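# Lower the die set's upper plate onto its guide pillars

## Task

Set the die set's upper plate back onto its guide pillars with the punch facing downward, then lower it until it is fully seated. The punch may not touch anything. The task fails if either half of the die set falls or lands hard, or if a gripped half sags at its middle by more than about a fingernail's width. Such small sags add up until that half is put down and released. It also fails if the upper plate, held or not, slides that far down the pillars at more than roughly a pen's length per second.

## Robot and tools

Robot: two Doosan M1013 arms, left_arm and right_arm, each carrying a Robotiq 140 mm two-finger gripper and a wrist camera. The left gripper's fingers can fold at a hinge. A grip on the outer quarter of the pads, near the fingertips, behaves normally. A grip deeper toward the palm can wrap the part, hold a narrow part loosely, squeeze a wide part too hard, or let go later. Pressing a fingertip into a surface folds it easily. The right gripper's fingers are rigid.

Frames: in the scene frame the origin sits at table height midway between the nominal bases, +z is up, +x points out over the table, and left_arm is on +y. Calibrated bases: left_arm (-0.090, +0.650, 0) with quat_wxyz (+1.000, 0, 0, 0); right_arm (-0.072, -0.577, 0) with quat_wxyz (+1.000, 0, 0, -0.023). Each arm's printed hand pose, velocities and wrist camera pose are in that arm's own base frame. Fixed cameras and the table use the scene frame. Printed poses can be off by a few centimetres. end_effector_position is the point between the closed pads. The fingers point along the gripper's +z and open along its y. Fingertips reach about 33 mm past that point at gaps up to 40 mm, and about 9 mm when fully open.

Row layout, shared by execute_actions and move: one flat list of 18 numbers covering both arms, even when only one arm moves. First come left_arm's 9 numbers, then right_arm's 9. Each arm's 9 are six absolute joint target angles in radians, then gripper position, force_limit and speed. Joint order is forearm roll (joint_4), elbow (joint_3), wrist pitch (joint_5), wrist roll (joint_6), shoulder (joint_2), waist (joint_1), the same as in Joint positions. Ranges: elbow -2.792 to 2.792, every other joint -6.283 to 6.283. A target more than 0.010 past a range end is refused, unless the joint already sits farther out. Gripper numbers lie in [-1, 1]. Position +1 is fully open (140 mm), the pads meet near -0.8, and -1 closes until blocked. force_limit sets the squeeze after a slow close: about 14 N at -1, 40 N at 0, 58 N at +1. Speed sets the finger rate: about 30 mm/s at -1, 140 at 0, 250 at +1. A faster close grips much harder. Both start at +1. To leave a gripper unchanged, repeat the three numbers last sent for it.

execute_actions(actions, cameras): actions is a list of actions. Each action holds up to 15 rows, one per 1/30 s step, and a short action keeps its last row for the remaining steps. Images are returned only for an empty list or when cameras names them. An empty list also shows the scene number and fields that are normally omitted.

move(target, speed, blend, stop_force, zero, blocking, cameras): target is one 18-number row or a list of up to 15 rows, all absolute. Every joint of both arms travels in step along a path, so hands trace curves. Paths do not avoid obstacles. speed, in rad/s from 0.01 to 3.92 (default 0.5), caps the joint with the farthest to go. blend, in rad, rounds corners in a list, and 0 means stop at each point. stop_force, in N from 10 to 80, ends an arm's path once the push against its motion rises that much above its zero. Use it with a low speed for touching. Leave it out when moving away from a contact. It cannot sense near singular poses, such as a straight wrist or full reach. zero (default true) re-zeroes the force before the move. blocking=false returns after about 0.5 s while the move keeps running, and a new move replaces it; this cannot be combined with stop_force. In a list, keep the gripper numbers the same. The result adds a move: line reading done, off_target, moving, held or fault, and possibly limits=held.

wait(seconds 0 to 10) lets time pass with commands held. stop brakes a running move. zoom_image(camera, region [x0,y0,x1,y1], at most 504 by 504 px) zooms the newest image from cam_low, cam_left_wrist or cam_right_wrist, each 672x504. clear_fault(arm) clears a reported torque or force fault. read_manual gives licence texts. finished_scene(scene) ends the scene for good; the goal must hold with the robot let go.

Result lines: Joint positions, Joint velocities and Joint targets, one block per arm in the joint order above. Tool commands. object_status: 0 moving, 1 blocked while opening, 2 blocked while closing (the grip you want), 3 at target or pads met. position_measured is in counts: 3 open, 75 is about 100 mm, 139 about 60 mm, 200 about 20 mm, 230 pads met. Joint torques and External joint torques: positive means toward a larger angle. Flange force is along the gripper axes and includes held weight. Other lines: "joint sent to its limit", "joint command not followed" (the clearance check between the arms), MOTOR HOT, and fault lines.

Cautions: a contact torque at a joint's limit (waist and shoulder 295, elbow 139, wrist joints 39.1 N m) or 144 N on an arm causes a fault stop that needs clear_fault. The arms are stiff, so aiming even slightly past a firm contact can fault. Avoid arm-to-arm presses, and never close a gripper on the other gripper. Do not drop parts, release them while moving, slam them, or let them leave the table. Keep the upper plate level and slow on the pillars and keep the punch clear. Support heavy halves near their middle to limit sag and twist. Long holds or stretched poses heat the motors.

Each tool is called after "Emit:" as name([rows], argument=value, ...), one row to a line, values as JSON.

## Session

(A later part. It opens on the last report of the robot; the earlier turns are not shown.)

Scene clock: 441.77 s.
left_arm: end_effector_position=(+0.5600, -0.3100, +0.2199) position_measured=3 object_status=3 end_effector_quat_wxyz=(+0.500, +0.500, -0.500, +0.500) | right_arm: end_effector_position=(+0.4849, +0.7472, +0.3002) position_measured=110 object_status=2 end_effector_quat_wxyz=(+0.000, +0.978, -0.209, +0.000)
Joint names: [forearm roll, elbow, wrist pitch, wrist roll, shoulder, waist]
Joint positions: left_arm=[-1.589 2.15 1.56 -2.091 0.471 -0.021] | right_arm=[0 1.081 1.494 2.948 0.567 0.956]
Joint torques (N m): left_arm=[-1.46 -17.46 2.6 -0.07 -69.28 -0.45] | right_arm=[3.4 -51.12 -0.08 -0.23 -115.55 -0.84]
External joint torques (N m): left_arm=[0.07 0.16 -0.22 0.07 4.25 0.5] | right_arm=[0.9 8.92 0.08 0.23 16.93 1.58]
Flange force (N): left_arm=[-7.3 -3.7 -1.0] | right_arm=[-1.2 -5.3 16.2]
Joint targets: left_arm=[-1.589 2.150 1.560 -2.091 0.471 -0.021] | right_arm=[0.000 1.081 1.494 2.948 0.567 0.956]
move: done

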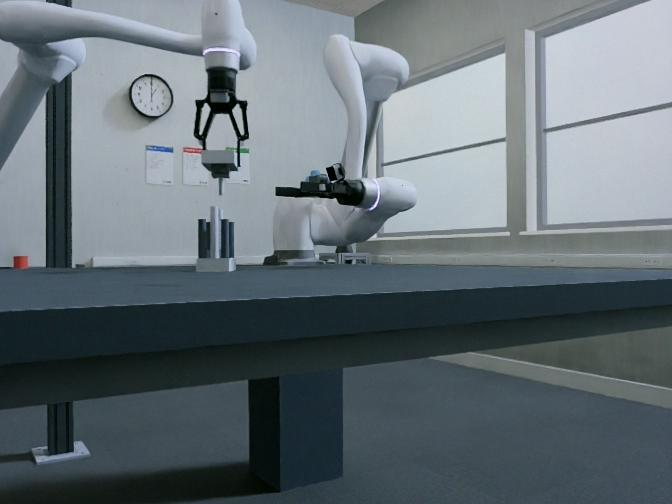

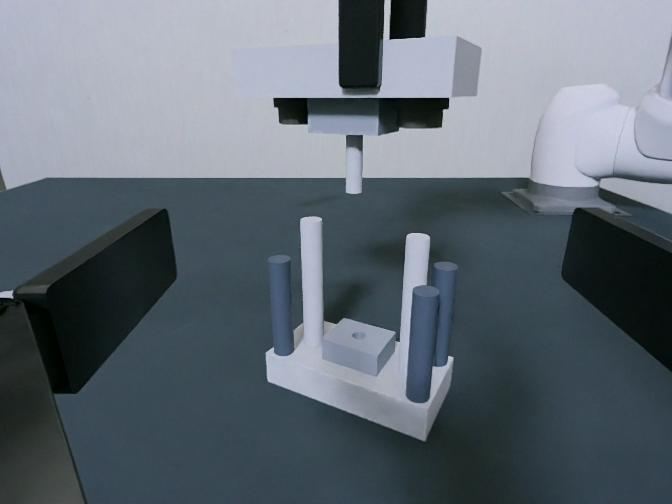

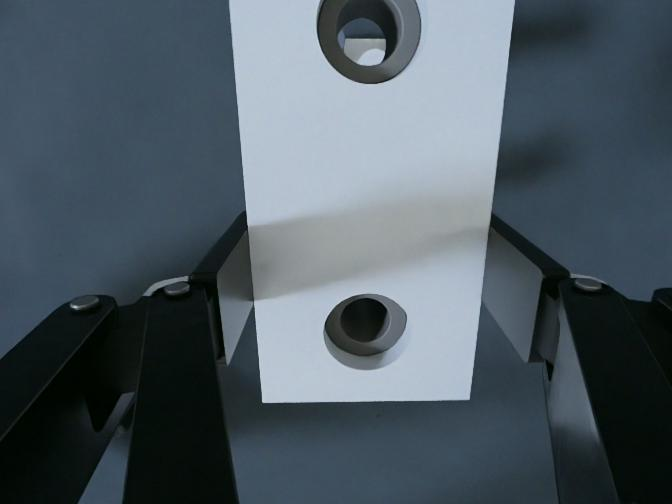

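Emit:
move(target=[-1.5894,2.15,1.5602,-2.091,0.4713,-0.0214,1,1,-1,0,1.1930,1.3841,2.9839,0.5645,0.9530,-1,0.5,-1], speed=0.15, cameras=["all"])

Emit:
zoom_image(camera="cam_left_wrist", region=[220, 80, 500, 290])

Emit:
zoom_image(camera="cam_right_wrist", region=[286, 0, 456, 110])

Emit:
zoom_image(camera="cam_low", region=[160, 130, 290, 280])

Scene clock: 490.07 s.
left_arm: end_effector_position=(+0.5600, -0.3100, +0.2199) position_measured=3 object_status=3 end_effector_quat_wxyz=(+0.500, +0.500, -0.500, +0.500) | right_arm: end_effector_position=(+0.4822, +0.7381, +0.2400) position_measured=110 object_status=2 end_effector_quat_wxyz=(+0.000, +0.974, -0.228, +0.000)
Joint names: [forearm roll, elbow, wrist pitch, wrist roll, shoulder, waist]
Joint positions: left_arm=[-1.589 2.15 1.56 -2.091 0.471 -0.021] | right_arm=[0 1.193 1.384 2.984 0.564 0.953]
Joint torques (N m): left_arm=[-1.45 -17.49 2.6 -0.05 -69.19 -0.39] | right_arm=[3.33 -50.23 -0.08 -0.31 -114.14 -1.15]
External joint torques (N m): left_arm=[0.04 0.25 -0.23 0.05 4.72 0.01] | right_arm=[0.89 8.6 0.07 0.31 16.32 0.91]
Flange force (N): left_arm=[-8.0 -4.0 0.0] | right_arm=[-0.8 -4.6 16.4]
Joint targets: left_arm=[-1.589 2.150 1.560 -2.091 0.471 -0.021] | right_arm=[0.000 1.193 1.384 2.984 0.565 0.953]
move: done

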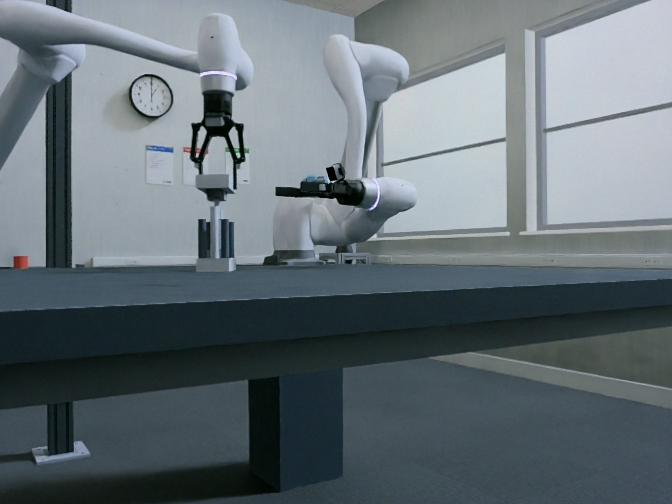

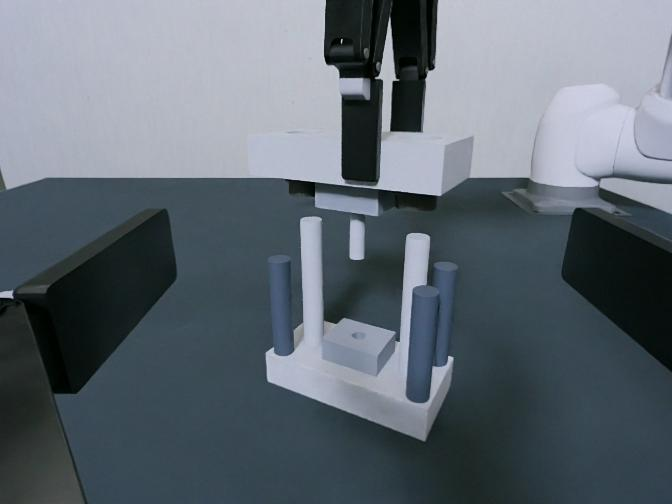

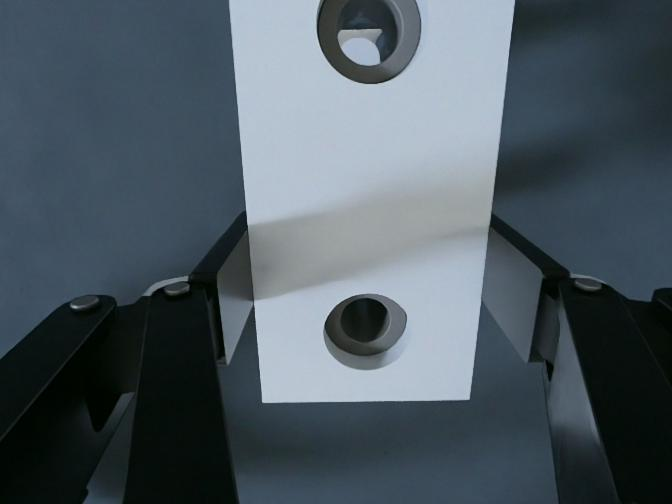

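Scaled by 1.800 from the camera's 672x504 image, which has a finer 960x720 frame.

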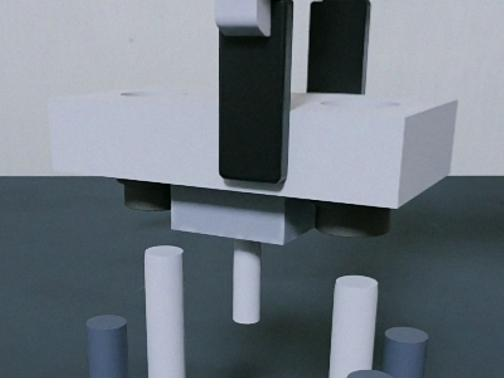

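Scaled by 2.965 from the camera's 672x504 image, which has a finer 960x720 frame.

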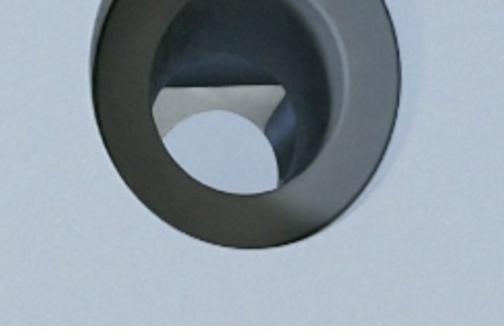

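Scaled by 3.360 from the camera's 672x504 image, which has a finer 960x720 frame.

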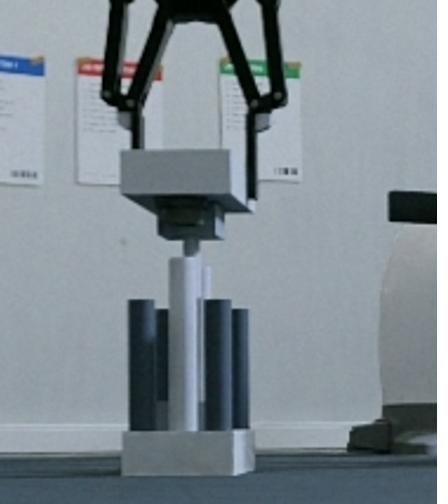

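Emit:
zoom_image(camera="cam_low", region=[185, 165, 245, 225])

Emit:
zoom_image(camera="cam_left_wrist", region=[270, 160, 460, 260])

Scaled by 8.400 from the camera's 672x504 image, which has a finer 960x720 frame.

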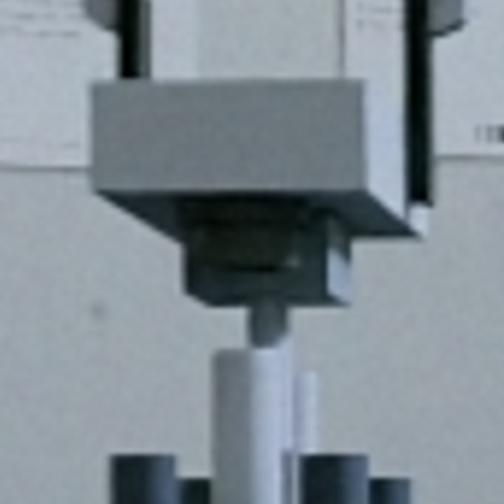

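Scaled by 2.653 from the camera's 672x504 image, which has a finer 960x720 frame.

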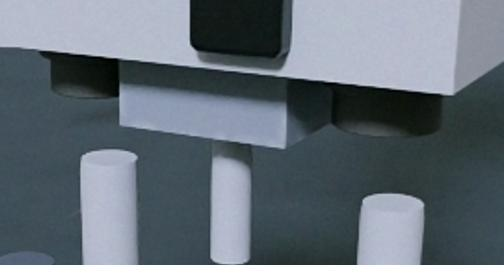

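Emit:
move(target=[-1.5894,2.15,1.5602,-2.091,0.4713,-0.0214,1,1,-1,0,1.2141,1.3577,2.9867,0.5698,0.9558,-1,0.5,-1], speed=0.06, cameras=["all"])

Emit:
zoom_image(camera="cam_left_wrist", region=[270, 160, 460, 260])

Emit:
zoom_image(camera="cam_right_wrist", region=[306, 0, 426, 100])

Emit:
zoom_image(camera="cam_low", region=[185, 170, 245, 270])

Scene clock: 568.00 s.
left_arm: end_effector_position=(+0.5600, -0.3100, +0.2199) position_measured=3 object_status=3 end_effector_quat_wxyz=(+0.500, +0.500, -0.500, +0.500) | right_arm: end_effector_position=(+0.4800, +0.7393, +0.2237) position_measured=110 object_status=2 end_effector_quat_wxyz=(+0.000, +0.974, -0.228, +0.000)
Joint names: [forearm roll, elbow, wrist pitch, wrist roll, shoulder, waist]
Joint positions: left_arm=[-1.589 2.15 1.56 -2.091 0.471 -0.021] | right_arm=[0 1.214 1.358 2.987 0.57 0.956]
Joint torques (N m): left_arm=[-1.46 -17.43 2.56 -0.05 -69.43 -0.51] | right_arm=[3.37 -49.97 -0.12 -0.31 -114.43 -1.43]
External joint torques (N m): left_arm=[0.05 0.17 -0.2 0.05 4.82 0.2] | right_arm=[0.8 8.87 0.12 0.32 17.17 1.46]
Flange force (N): left_arm=[-8.2 -4.3 -0.4] | right_arm=[-1.4 -5.2 17.1]
Joint targets: left_arm=[-1.589 2.150 1.560 -2.091 0.471 -0.021] | right_arm=[0.000 1.214 1.358 2.987 0.570 0.956]
move: done

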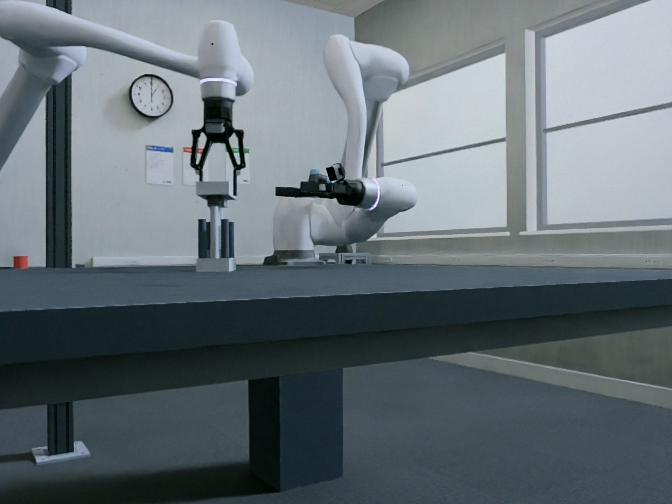

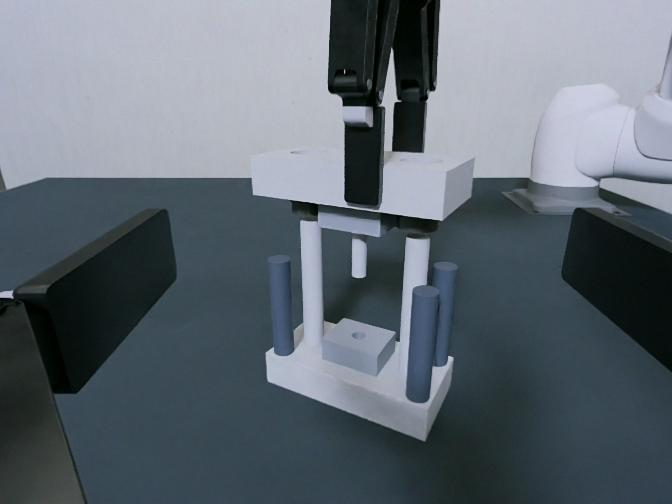

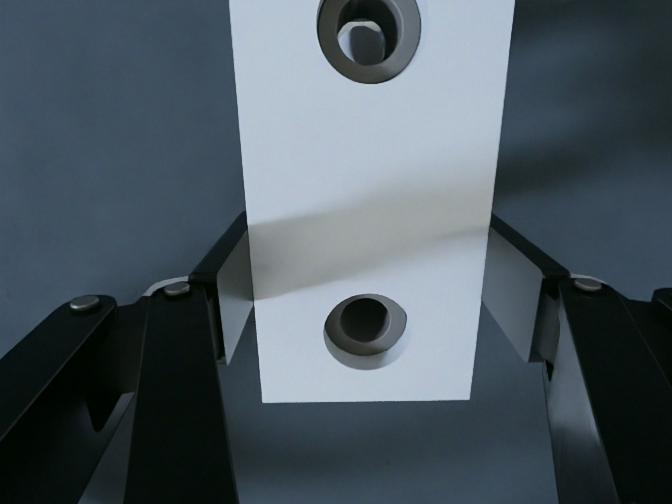

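Scaled by 2.653 from the camera's 672x504 image, which has a finer 960x720 frame.

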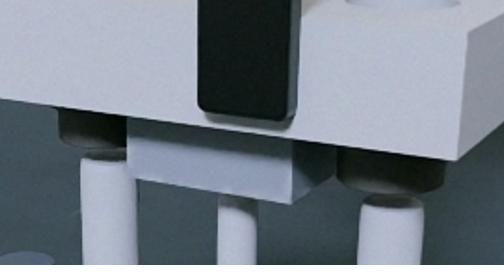

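Scaled by 4.200 from the camera's 672x504 image, which has a finer 960x720 frame.

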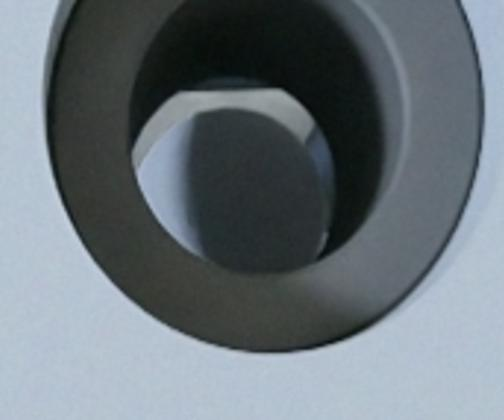

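Scaled by 5.040 from the camera's 672x504 image, which has a finer 960x720 frame.

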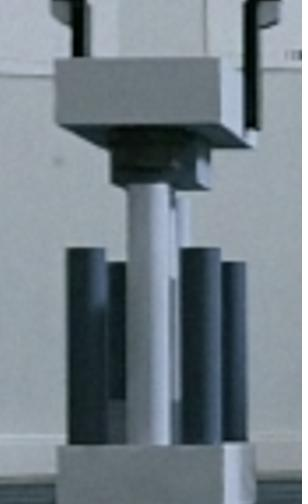

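Emit:
zoom_image(camera="cam_left_wrist", region=[385, 205, 455, 275])

Emit:
zoom_image(camera="cam_left_wrist", region=[275, 190, 345, 260])

Emit:
zoom_image(camera="cam_right_wrist", region=[330, 10, 400, 80])

Scaled by 7.200 from the camera's 672x504 image, which has a finer 960x720 frame.

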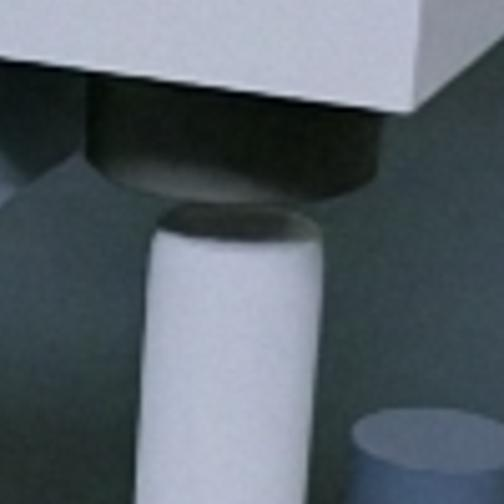

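Scaled by 7.200 from the camera's 672x504 image, which has a finer 960x720 frame.

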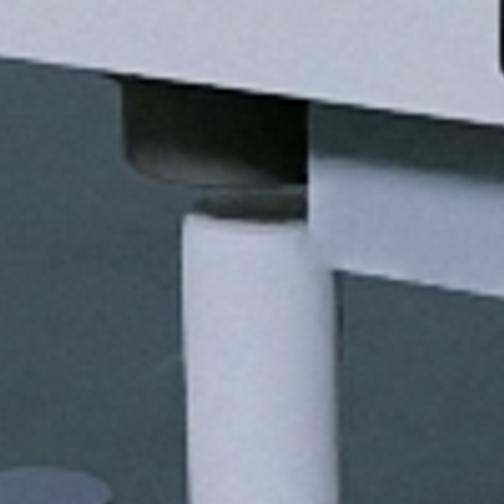

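Scaled by 7.200 from the camera's 672x504 image, which has a finer 960x720 frame.

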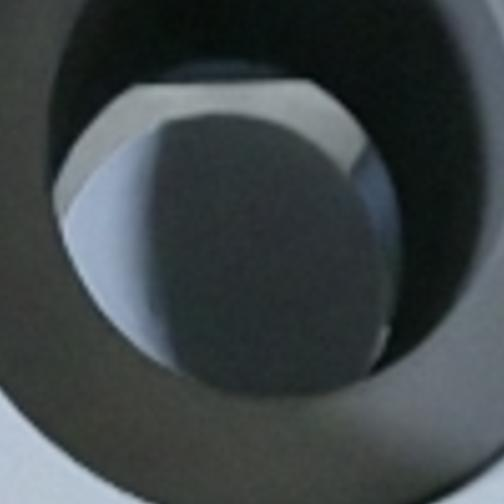

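Emit:
move([
  [-1.5894,2.15,1.5602,-2.091,0.4713,-0.0214,1,1,-1,0,1.2121,1.3585,2.9874,0.5710,0.9565,-1,0.5,-1],
  [-1.5894,2.15,1.5602,-2.091,0.4713,-0.0214,1,1,-1,0,1.2268,1.3393,2.9874,0.5755,0.9565,-1,0.5,-1],
], speed=0.02, stop_force=12, cameras=["all"])

Emit:
zoom_image(camera="cam_left_wrist", region=[270, 180, 460, 280])

Emit:
zoom_image(camera="cam_right_wrist", region=[330, 10, 400, 80])

Scene clock: 638.23 s.
left_arm: end_effector_position=(+0.5600, -0.3100, +0.2199) position_measured=3 object_status=3 end_effector_quat_wxyz=(+0.500, +0.500, -0.500, +0.500) | right_arm: end_effector_position=(+0.4800, +0.7403, +0.2156) position_measured=110 object_status=2 end_effector_quat_wxyz=(+0.000, +0.974, -0.228, +0.000)
Joint names: [forearm roll, elbow, wrist pitch, wrist roll, shoulder, waist]
Joint positions: left_arm=[-1.589 2.15 1.56 -2.091 0.471 -0.021] | right_arm=[0 1.222 1.345 2.987 0.574 0.957]
Joint torques (N m): left_arm=[-1.49 -17.55 2.59 -0.04 -69.17 -0.69] | right_arm=[3.72 -38.28 -0.78 -0.24 -95.28 -1.17]
External joint torques (N m): left_arm=[0.09 0.29 -0.22 0.04 4.52 0.59] | right_arm=[0.45 -2.93 0.77 0.24 -2.75 0.86]
Flange force (N): left_arm=[-7.7 -3.8 -1.2] | right_arm=[-0.8 -4.3 -5.8]
Joint targets: left_arm=[-1.589 2.150 1.560 -2.091 0.471 -0.021] | right_arm=[0.000 1.222 1.345 2.987 0.574 0.957]
move: contact (right_arm); path passed 1 of 2 targets

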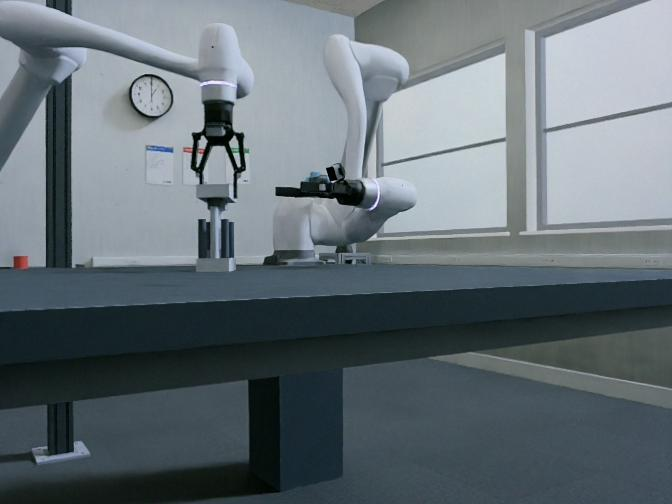

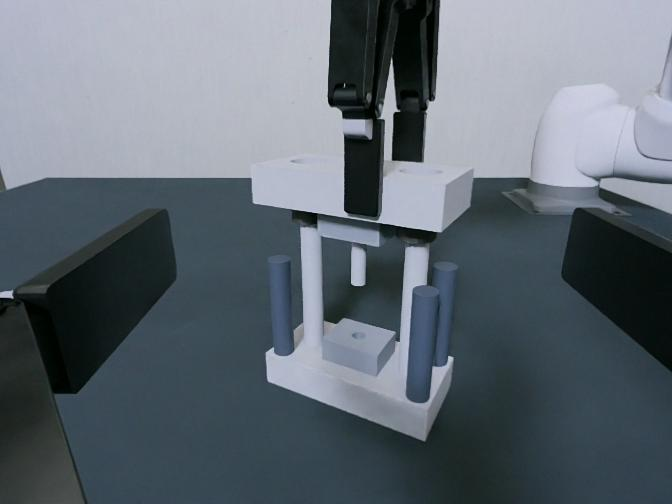

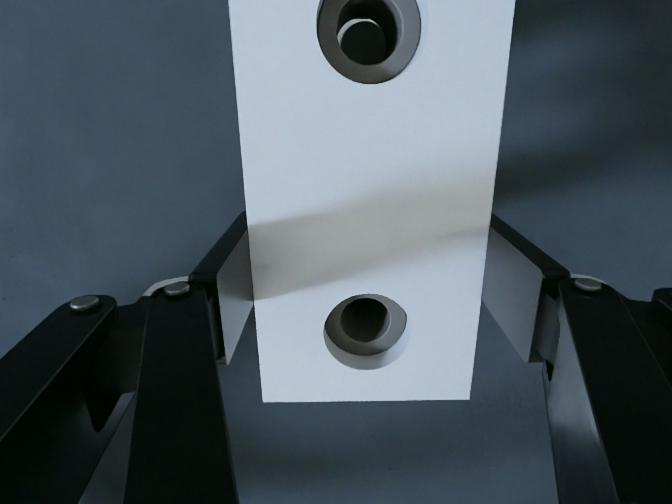

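Scaled by 2.653 from the camera's 672x504 image, which has a finer 960x720 frame.

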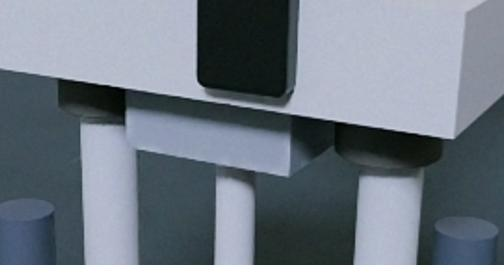

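Scaled by 7.200 from the camera's 672x504 image, which has a finer 960x720 frame.

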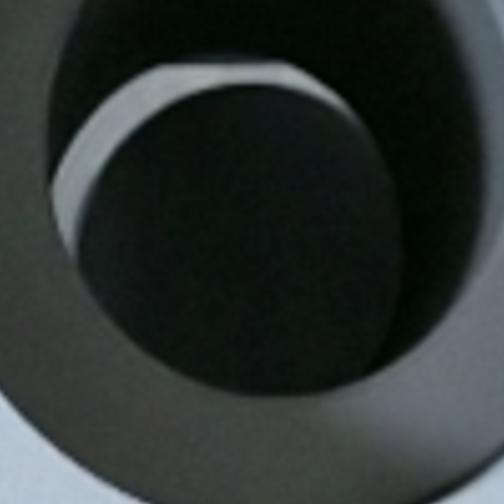

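Emit:
move(target=[-1.5894,2.15,1.5602,-2.091,0.4713,-0.0214,1,1,-1,0,1.2208,1.3491,2.9879,0.5717,0.9570,-1,0.5,-1], speed=0.05)

Emit:
move(target=[-1.5894,2.15,1.5602,-2.091,0.4713,-0.0214,1,1,-1,0,1.2370,1.3275,2.9879,0.5771,0.9570,-1,0.5,-1], speed=0.02, stop_force=12, cameras=["all"])

Emit:
zoom_image(camera="cam_left_wrist", region=[270, 180, 460, 280])

Emit:
zoom_image(camera="cam_right_wrist", region=[330, 10, 400, 80])

Scene clock: 674.40 s.
left_arm: end_effector_position=(+0.5600, -0.3100, +0.2199) position_measured=3 object_status=3 end_effector_quat_wxyz=(+0.500, +0.500, -0.500, +0.500) | right_arm: end_effector_position=(+0.4791, +0.7399, +0.2185) position_measured=110 object_status=2 end_effector_quat_wxyz=(+0.000, +0.974, -0.228, +0.000)
Joint names: [forearm roll, elbow, wrist pitch, wrist roll, shoulder, waist]
Joint positions: left_arm=[-1.589 2.15 1.56 -2.091 0.471 -0.021] | right_arm=[0 1.221 1.349 2.988 0.572 0.957]
Joint torques (N m): left_arm=[-1.46 -17.53 2.59 -0.09 -69.41 -0.4] | right_arm=[3.33 -49.85 -0.02 -0.28 -114.31 -0.6]
External joint torques (N m): left_arm=[0.05 0.23 -0.22 0.09 4.49 0.32] | right_arm=[0.86 8.56 0.01 0.28 16.32 0.44]
Flange force (N): left_arm=[-7.7 -3.8 -0.6] | right_arm=[-0.3 -4.3 16.6]
Joint targets: left_arm=[-1.589 2.150 1.560 -2.091 0.471 -0.021] | right_arm=[0.000 1.221 1.349 2.988 0.572 0.957]
move: done

Scene clock: 675.23 s.
left_arm: end_effector_position=(+0.5600, -0.3100, +0.2199) position_measured=3 object_status=3 end_effector_quat_wxyz=(+0.500, +0.500, -0.500, +0.500) | right_arm: end_effector_position=(+0.4792, +0.7399, +0.2152) position_measured=110 object_status=2 end_effector_quat_wxyz=(+0.000, +0.974, -0.228, +0.000)
Joint names: [forearm roll, elbow, wrist pitch, wrist roll, shoulder, waist]
Joint positions: left_arm=[-1.589 2.15 1.56 -2.091 0.471 -0.021] | right_arm=[0 1.225 1.344 2.988 0.573 0.957]
Joint torques (N m): left_arm=[-1.45 -17.53 2.57 -0.07 -69.43 -0.4] | right_arm=[5.35 -38.38 -2.1 -0.71 -91.61 5.28]
External joint torques (N m): left_arm=[0.04 0.26 -0.2 0.07 4.74 0.29] | right_arm=[-1.21 -2.53 2.09 0.71 -5.55 -5.57]
Flange force (N): left_arm=[-8.1 -4.0 -0.6] | right_arm=[5.4 1.1 -8.6]
Joint targets: left_arm=[-1.589 2.150 1.560 -2.091 0.471 -0.021] | right_arm=[0.000 1.225 1.344 2.988 0.573 0.957]
move: contact (right_arm); right_arm: the wrist pitch is farthest, 0.016 rad from its target

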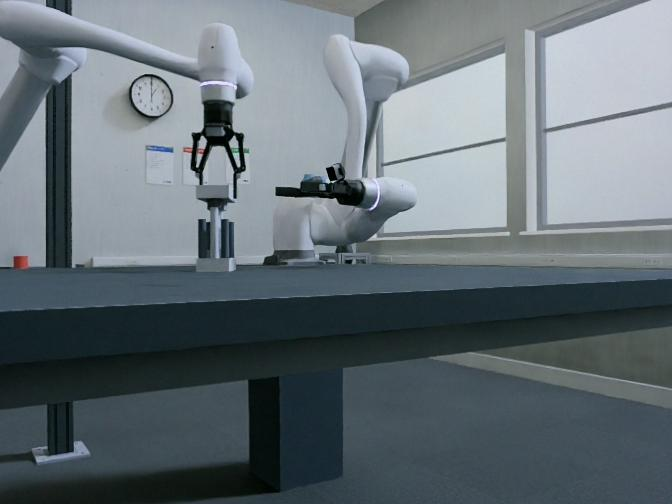

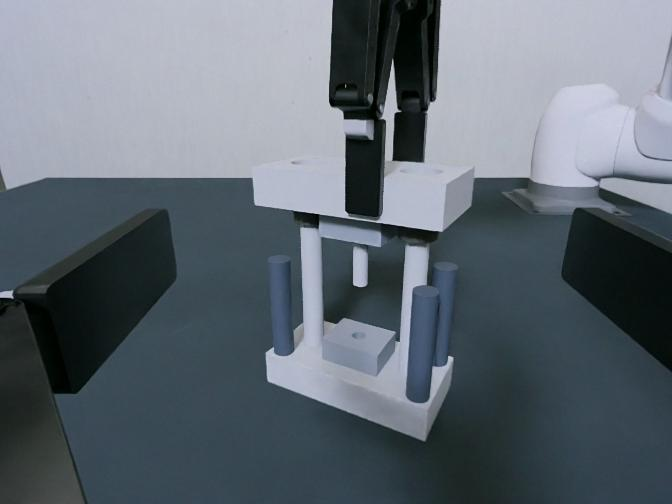

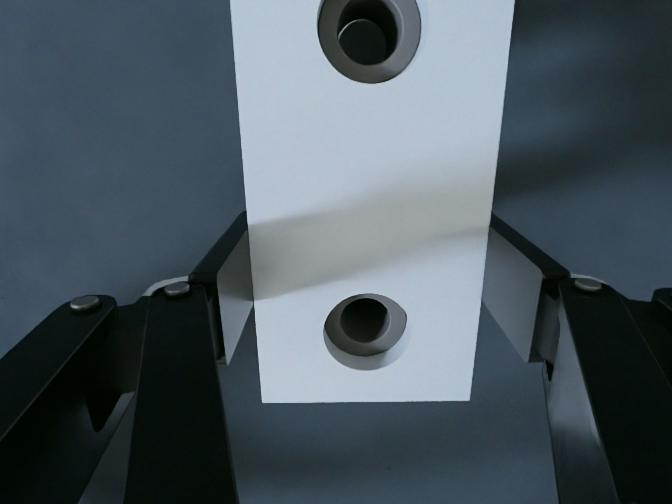

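Scaled by 2.653 from the camera's 672x504 image, which has a finer 960x720 frame.

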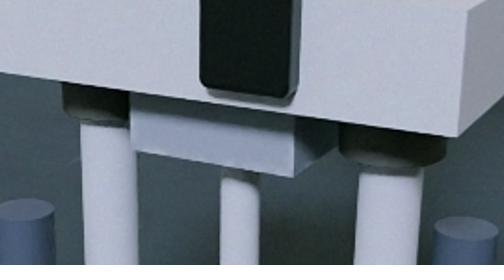

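Scaled by 7.200 from the camera's 672x504 image, which has a finer 960x720 frame.

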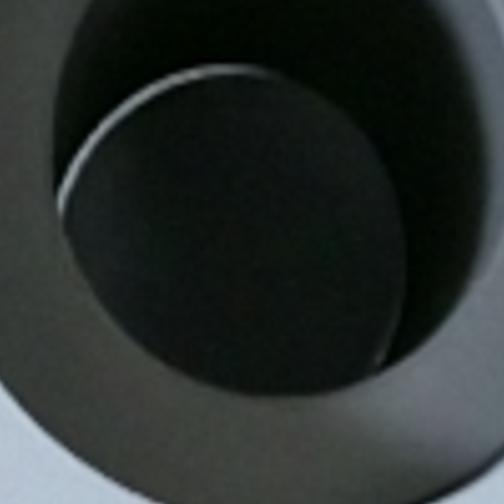

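Emit:
zoom_image(camera="cam_left_wrist", region=[385, 205, 455, 275])

Emit:
zoom_image(camera="cam_left_wrist", region=[275, 190, 345, 260])

Emit:
zoom_image(camera="cam_low", region=[190, 175, 240, 275])

Emit:
zoom_image(camera="cam_right_wrist", region=[315, 285, 415, 385])

Scaled by 7.200 from the camera's 672x504 image, which has a finer 960x720 frame.

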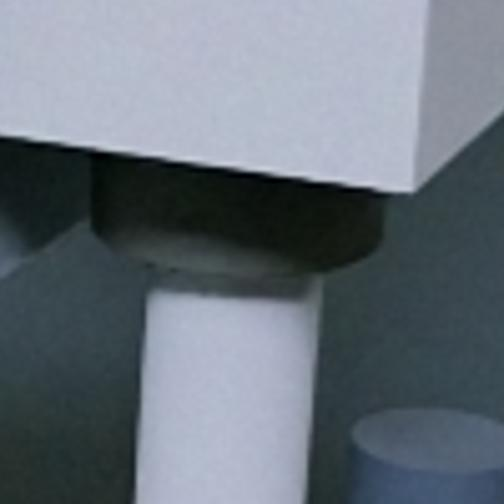

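Scaled by 7.200 from the camera's 672x504 image, which has a finer 960x720 frame.

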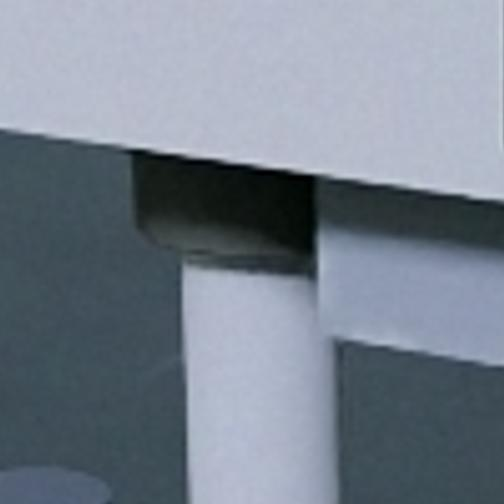

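Scaled by 5.040 from the camera's 672x504 image, which has a finer 960x720 frame.

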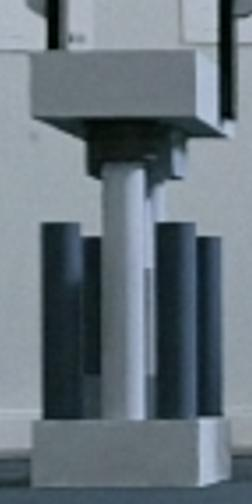

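Scaled by 5.040 from the camera's 672x504 image, which has a finer 960x720 frame.

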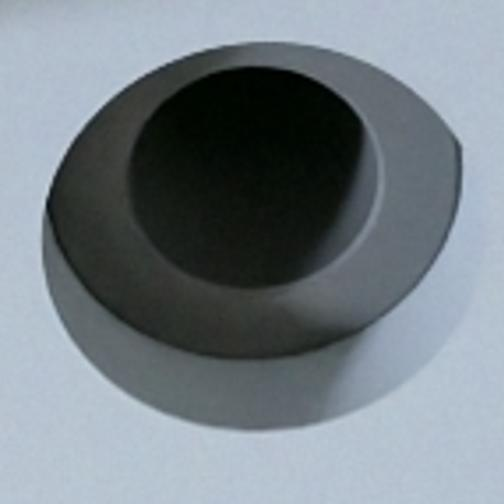

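Emit:
move(target=[-1.5894,2.15,1.5602,-2.091,0.4713,-0.0214,1,1,-1,0,1.2190,1.3499,2.9980,0.5727,0.9571,-1,0.5,-1], speed=0.05)

Emit:
move(target=[-1.5894,2.15,1.5602,-2.091,0.4713,-0.0214,1,1,-1,0,1.2352,1.3280,2.9980,0.5784,0.9571,-1,0.5,-1], speed=0.02, stop_force=12, cameras=["all"])

Emit:
zoom_image(camera="cam_left_wrist", region=[270, 180, 460, 280])

Emit:
zoom_image(camera="cam_right_wrist", region=[330, 10, 400, 80])

Scene clock: 730.27 s.
left_arm: end_effector_position=(+0.5600, -0.3100, +0.2199) position_measured=3 object_status=3 end_effector_quat_wxyz=(+0.500, +0.500, -0.500, +0.500) | right_arm: end_effector_position=(+0.4794, +0.7404, +0.2185) position_measured=110 object_status=2 end_effector_quat_wxyz=(+0.000, +0.973, -0.233, +0.000)
Joint names: [forearm roll, elbow, wrist pitch, wrist roll, shoulder, waist]
Joint positions: left_arm=[-1.589 2.15 1.56 -2.091 0.471 -0.021] | right_arm=[0 1.219 1.35 2.998 0.573 0.957]
Joint torques (N m): left_arm=[-1.49 -17.42 2.59 -0.07 -69.13 -0.4] | right_arm=[3.31 -49.4 -0.06 -0.21 -114.57 -1.18]
External joint torques (N m): left_arm=[0.1 0.15 -0.22 0.07 4.34 0.29] | right_arm=[0.86 8.43 0.05 0.21 17.25 1.52]
Flange force (N): left_arm=[-7.4 -3.8 -0.6] | right_arm=[-1.3 -6.4 16.7]
Joint targets: left_arm=[-1.589 2.150 1.560 -2.091 0.471 -0.021] | right_arm=[0.000 1.219 1.350 2.998 0.573 0.957]
move: done

Scene clock: 731.10 s.
left_arm: end_effector_position=(+0.5600, -0.3100, +0.2199) position_measured=3 object_status=3 end_effector_quat_wxyz=(+0.500, +0.500, -0.500, +0.500) | right_arm: end_effector_position=(+0.4795, +0.7405, +0.2153) position_measured=110 object_status=2 end_effector_quat_wxyz=(+0.000, +0.972, -0.233, +0.000)
Joint names: [forearm roll, elbow, wrist pitch, wrist roll, shoulder, waist]
Joint positions: left_arm=[-1.589 2.15 1.56 -2.091 0.471 -0.021] | right_arm=[0 1.223 1.344 2.998 0.574 0.957]
Joint torques (N m): left_arm=[-1.48 -17.42 2.61 -0.06 -69.28 -0.51] | right_arm=[4.7 -39.39 -1.91 -0.48 -93.71 3.66]
External joint torques (N m): left_arm=[0.07 0.11 -0.24 0.06 4.3 0.61] | right_arm=[-0.54 -1.71 1.9 0.48 -3.94 -3.75]
Flange force (N): left_arm=[-7.3 -3.9 -1.1] | right_arm=[3.7 0.5 -6.6]
Joint targets: left_arm=[-1.589 2.150 1.560 -2.091 0.471 -0.021] | right_arm=[0.000 1.223 1.344 2.998 0.574 0.957]
move: contact (right_arm); right_arm: the wrist pitch is farthest, 0.016 rad from its target

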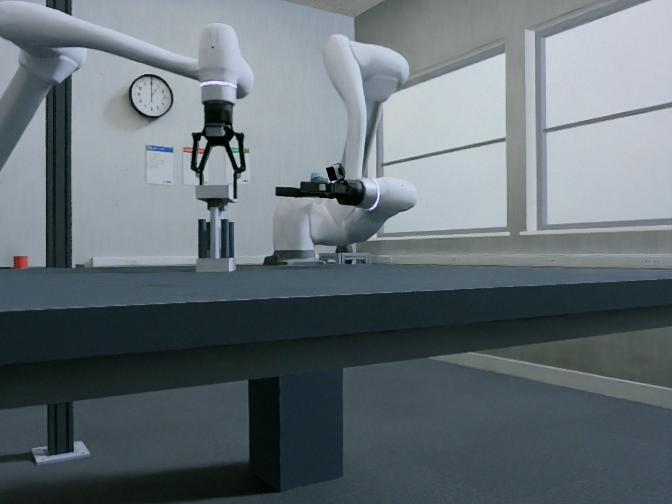

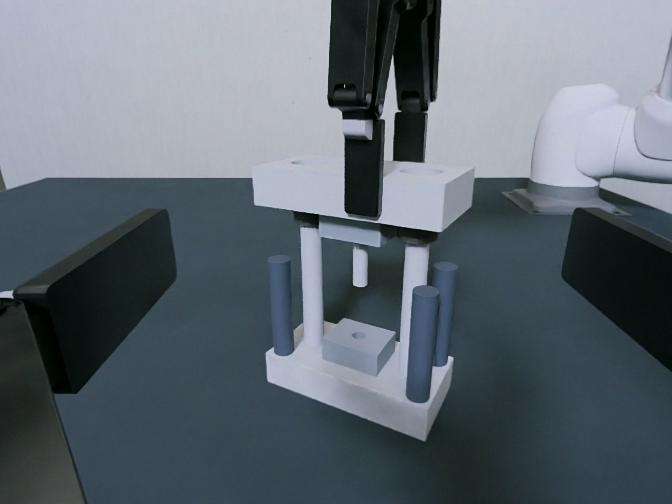

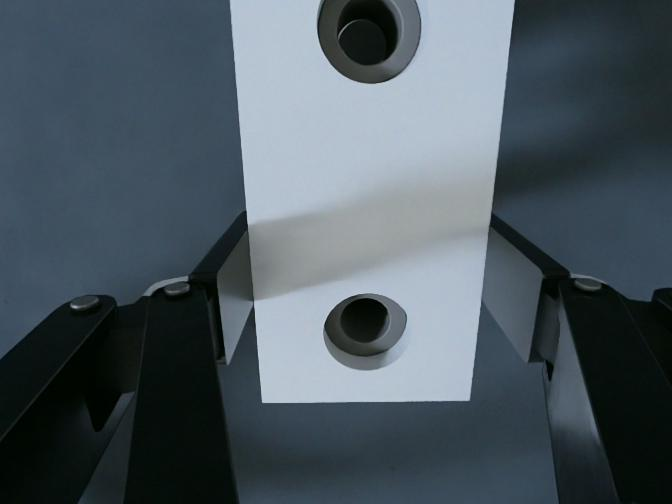

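Scaled by 2.653 from the camera's 672x504 image, which has a finer 960x720 frame.

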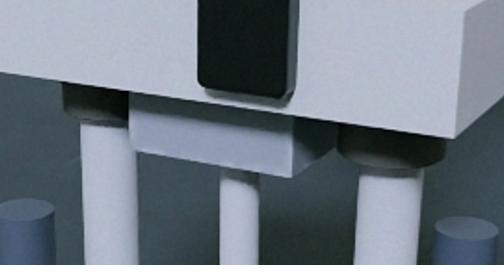

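Scaled by 7.200 from the camera's 672x504 image, which has a finer 960x720 frame.

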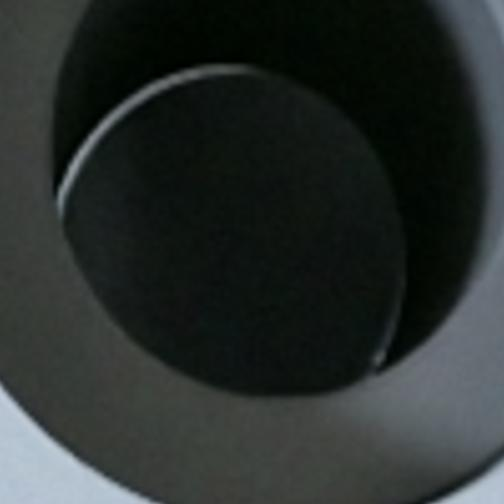

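Emit:
move(target=[-1.5894,2.15,1.5602,-2.091,0.4713,-0.0214,1,1,-1,0,1.2199,1.3495,2.9976,0.5722,0.9567,-1,0.5,-1], speed=0.05)

Emit:
move(target=[-1.5894,2.15,1.5602,-2.091,0.4713,-0.0214,1,1,-1,0,1.2361,1.32775,2.9976,0.57775,0.9567,-1,0.5,-1], speed=0.02, stop_force=14, cameras=["all"])

Emit:
zoom_image(camera="cam_right_wrist", region=[330, 10, 400, 80])

Scene clock: 766.87 s.
left_arm: end_effector_position=(+0.5600, -0.3100, +0.2199) position_measured=3 object_status=3 end_effector_quat_wxyz=(+0.500, +0.500, -0.500, +0.500) | right_arm: end_effector_position=(+0.4795, +0.7400, +0.2185) position_measured=110 object_status=2 end_effector_quat_wxyz=(+0.000, +0.973, -0.233, +0.000)
Joint names: [forearm roll, elbow, wrist pitch, wrist roll, shoulder, waist]
Joint positions: left_arm=[-1.589 2.15 1.56 -2.091 0.471 -0.021] | right_arm=[0 1.22 1.349 2.998 0.572 0.957]
Joint torques (N m): left_arm=[-1.47 -17.52 2.55 -0.03 -69.13 -0.5] | right_arm=[3.36 -49.67 -0.09 -0.39 -114.5 -1.05]
External joint torques (N m): left_arm=[0.07 0.27 -0.19 0.03 4.56 0.34] | right_arm=[0.83 8.58 0.08 0.39 16.95 1.5]
Flange force (N): left_arm=[-7.7 -3.8 -0.7] | right_arm=[-1.6 -5.6 16.8]
Joint targets: left_arm=[-1.589 2.150 1.560 -2.091 0.471 -0.021] | right_arm=[0.000 1.220 1.349 2.998 0.572 0.957]
move: done

Scene clock: 767.73 s.
left_arm: end_effector_position=(+0.5600, -0.3100, +0.2199) position_measured=3 object_status=3 end_effector_quat_wxyz=(+0.500, +0.500, -0.500, +0.500) | right_arm: end_effector_position=(+0.4796, +0.7401, +0.2151) position_measured=110 object_status=2 end_effector_quat_wxyz=(+0.000, +0.972, -0.233, +0.000)
Joint names: [forearm roll, elbow, wrist pitch, wrist roll, shoulder, waist]
Joint positions: left_arm=[-1.589 2.15 1.56 -2.091 0.471 -0.021] | right_arm=[0 1.224 1.344 2.998 0.573 0.957]
Joint torques (N m): left_arm=[-1.44 -17.42 2.6 -0.08 -69.31 -0.57] | right_arm=[4.19 -38.54 -0.52 -0.43 -95.69 1.68]
External joint torques (N m): left_arm=[0.03 0.2 -0.25 0.08 5.03 0.3] | right_arm=[-0.03 -2.4 0.51 0.43 -1.7 -1.47]
Flange force (N): left_arm=[-8.6 -4.4 -0.5] | right_arm=[1.6 -4.0 -4.4]
Joint targets: left_arm=[-1.589 2.150 1.560 -2.091 0.471 -0.021] | right_arm=[0.000 1.224 1.344 2.998 0.573 0.957]
move: contact (right_arm); right_arm: the wrist pitch is farthest, 0.016 rad from its target

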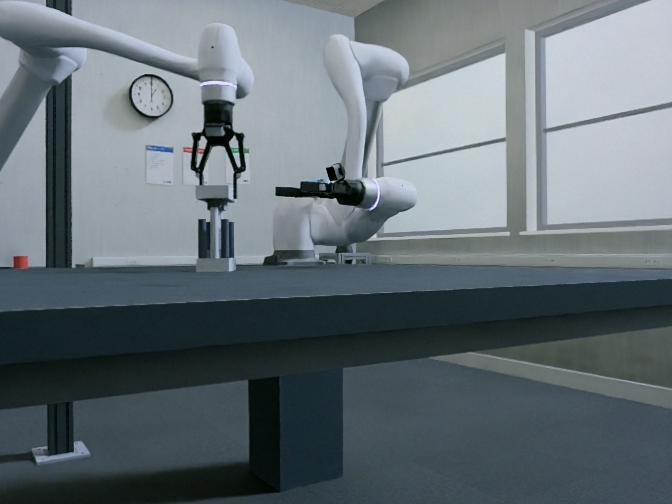

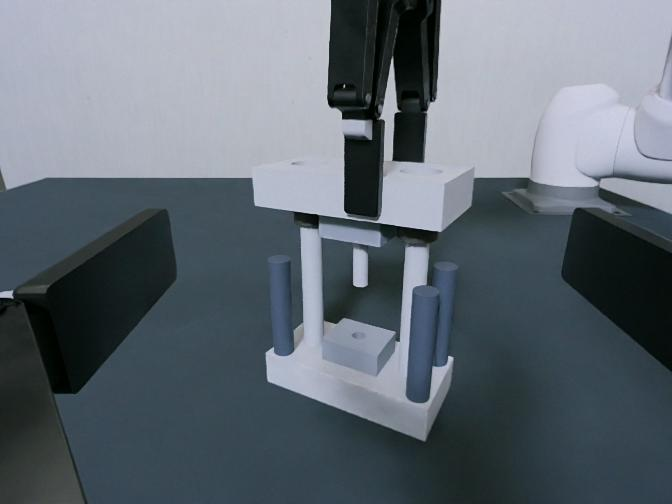

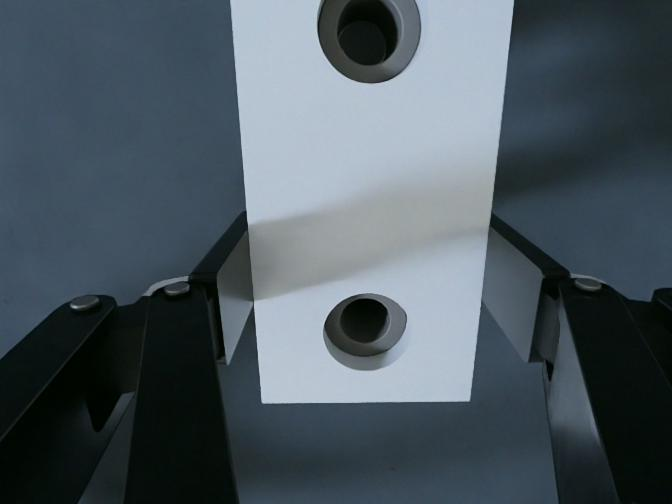

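Scaled by 7.200 from the camera's 672x504 image, which has a finer 960x720 frame.

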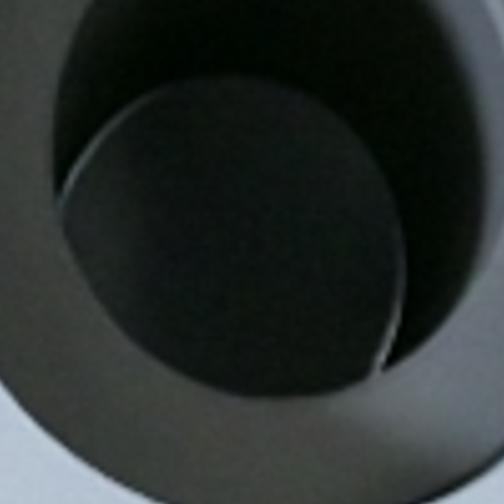

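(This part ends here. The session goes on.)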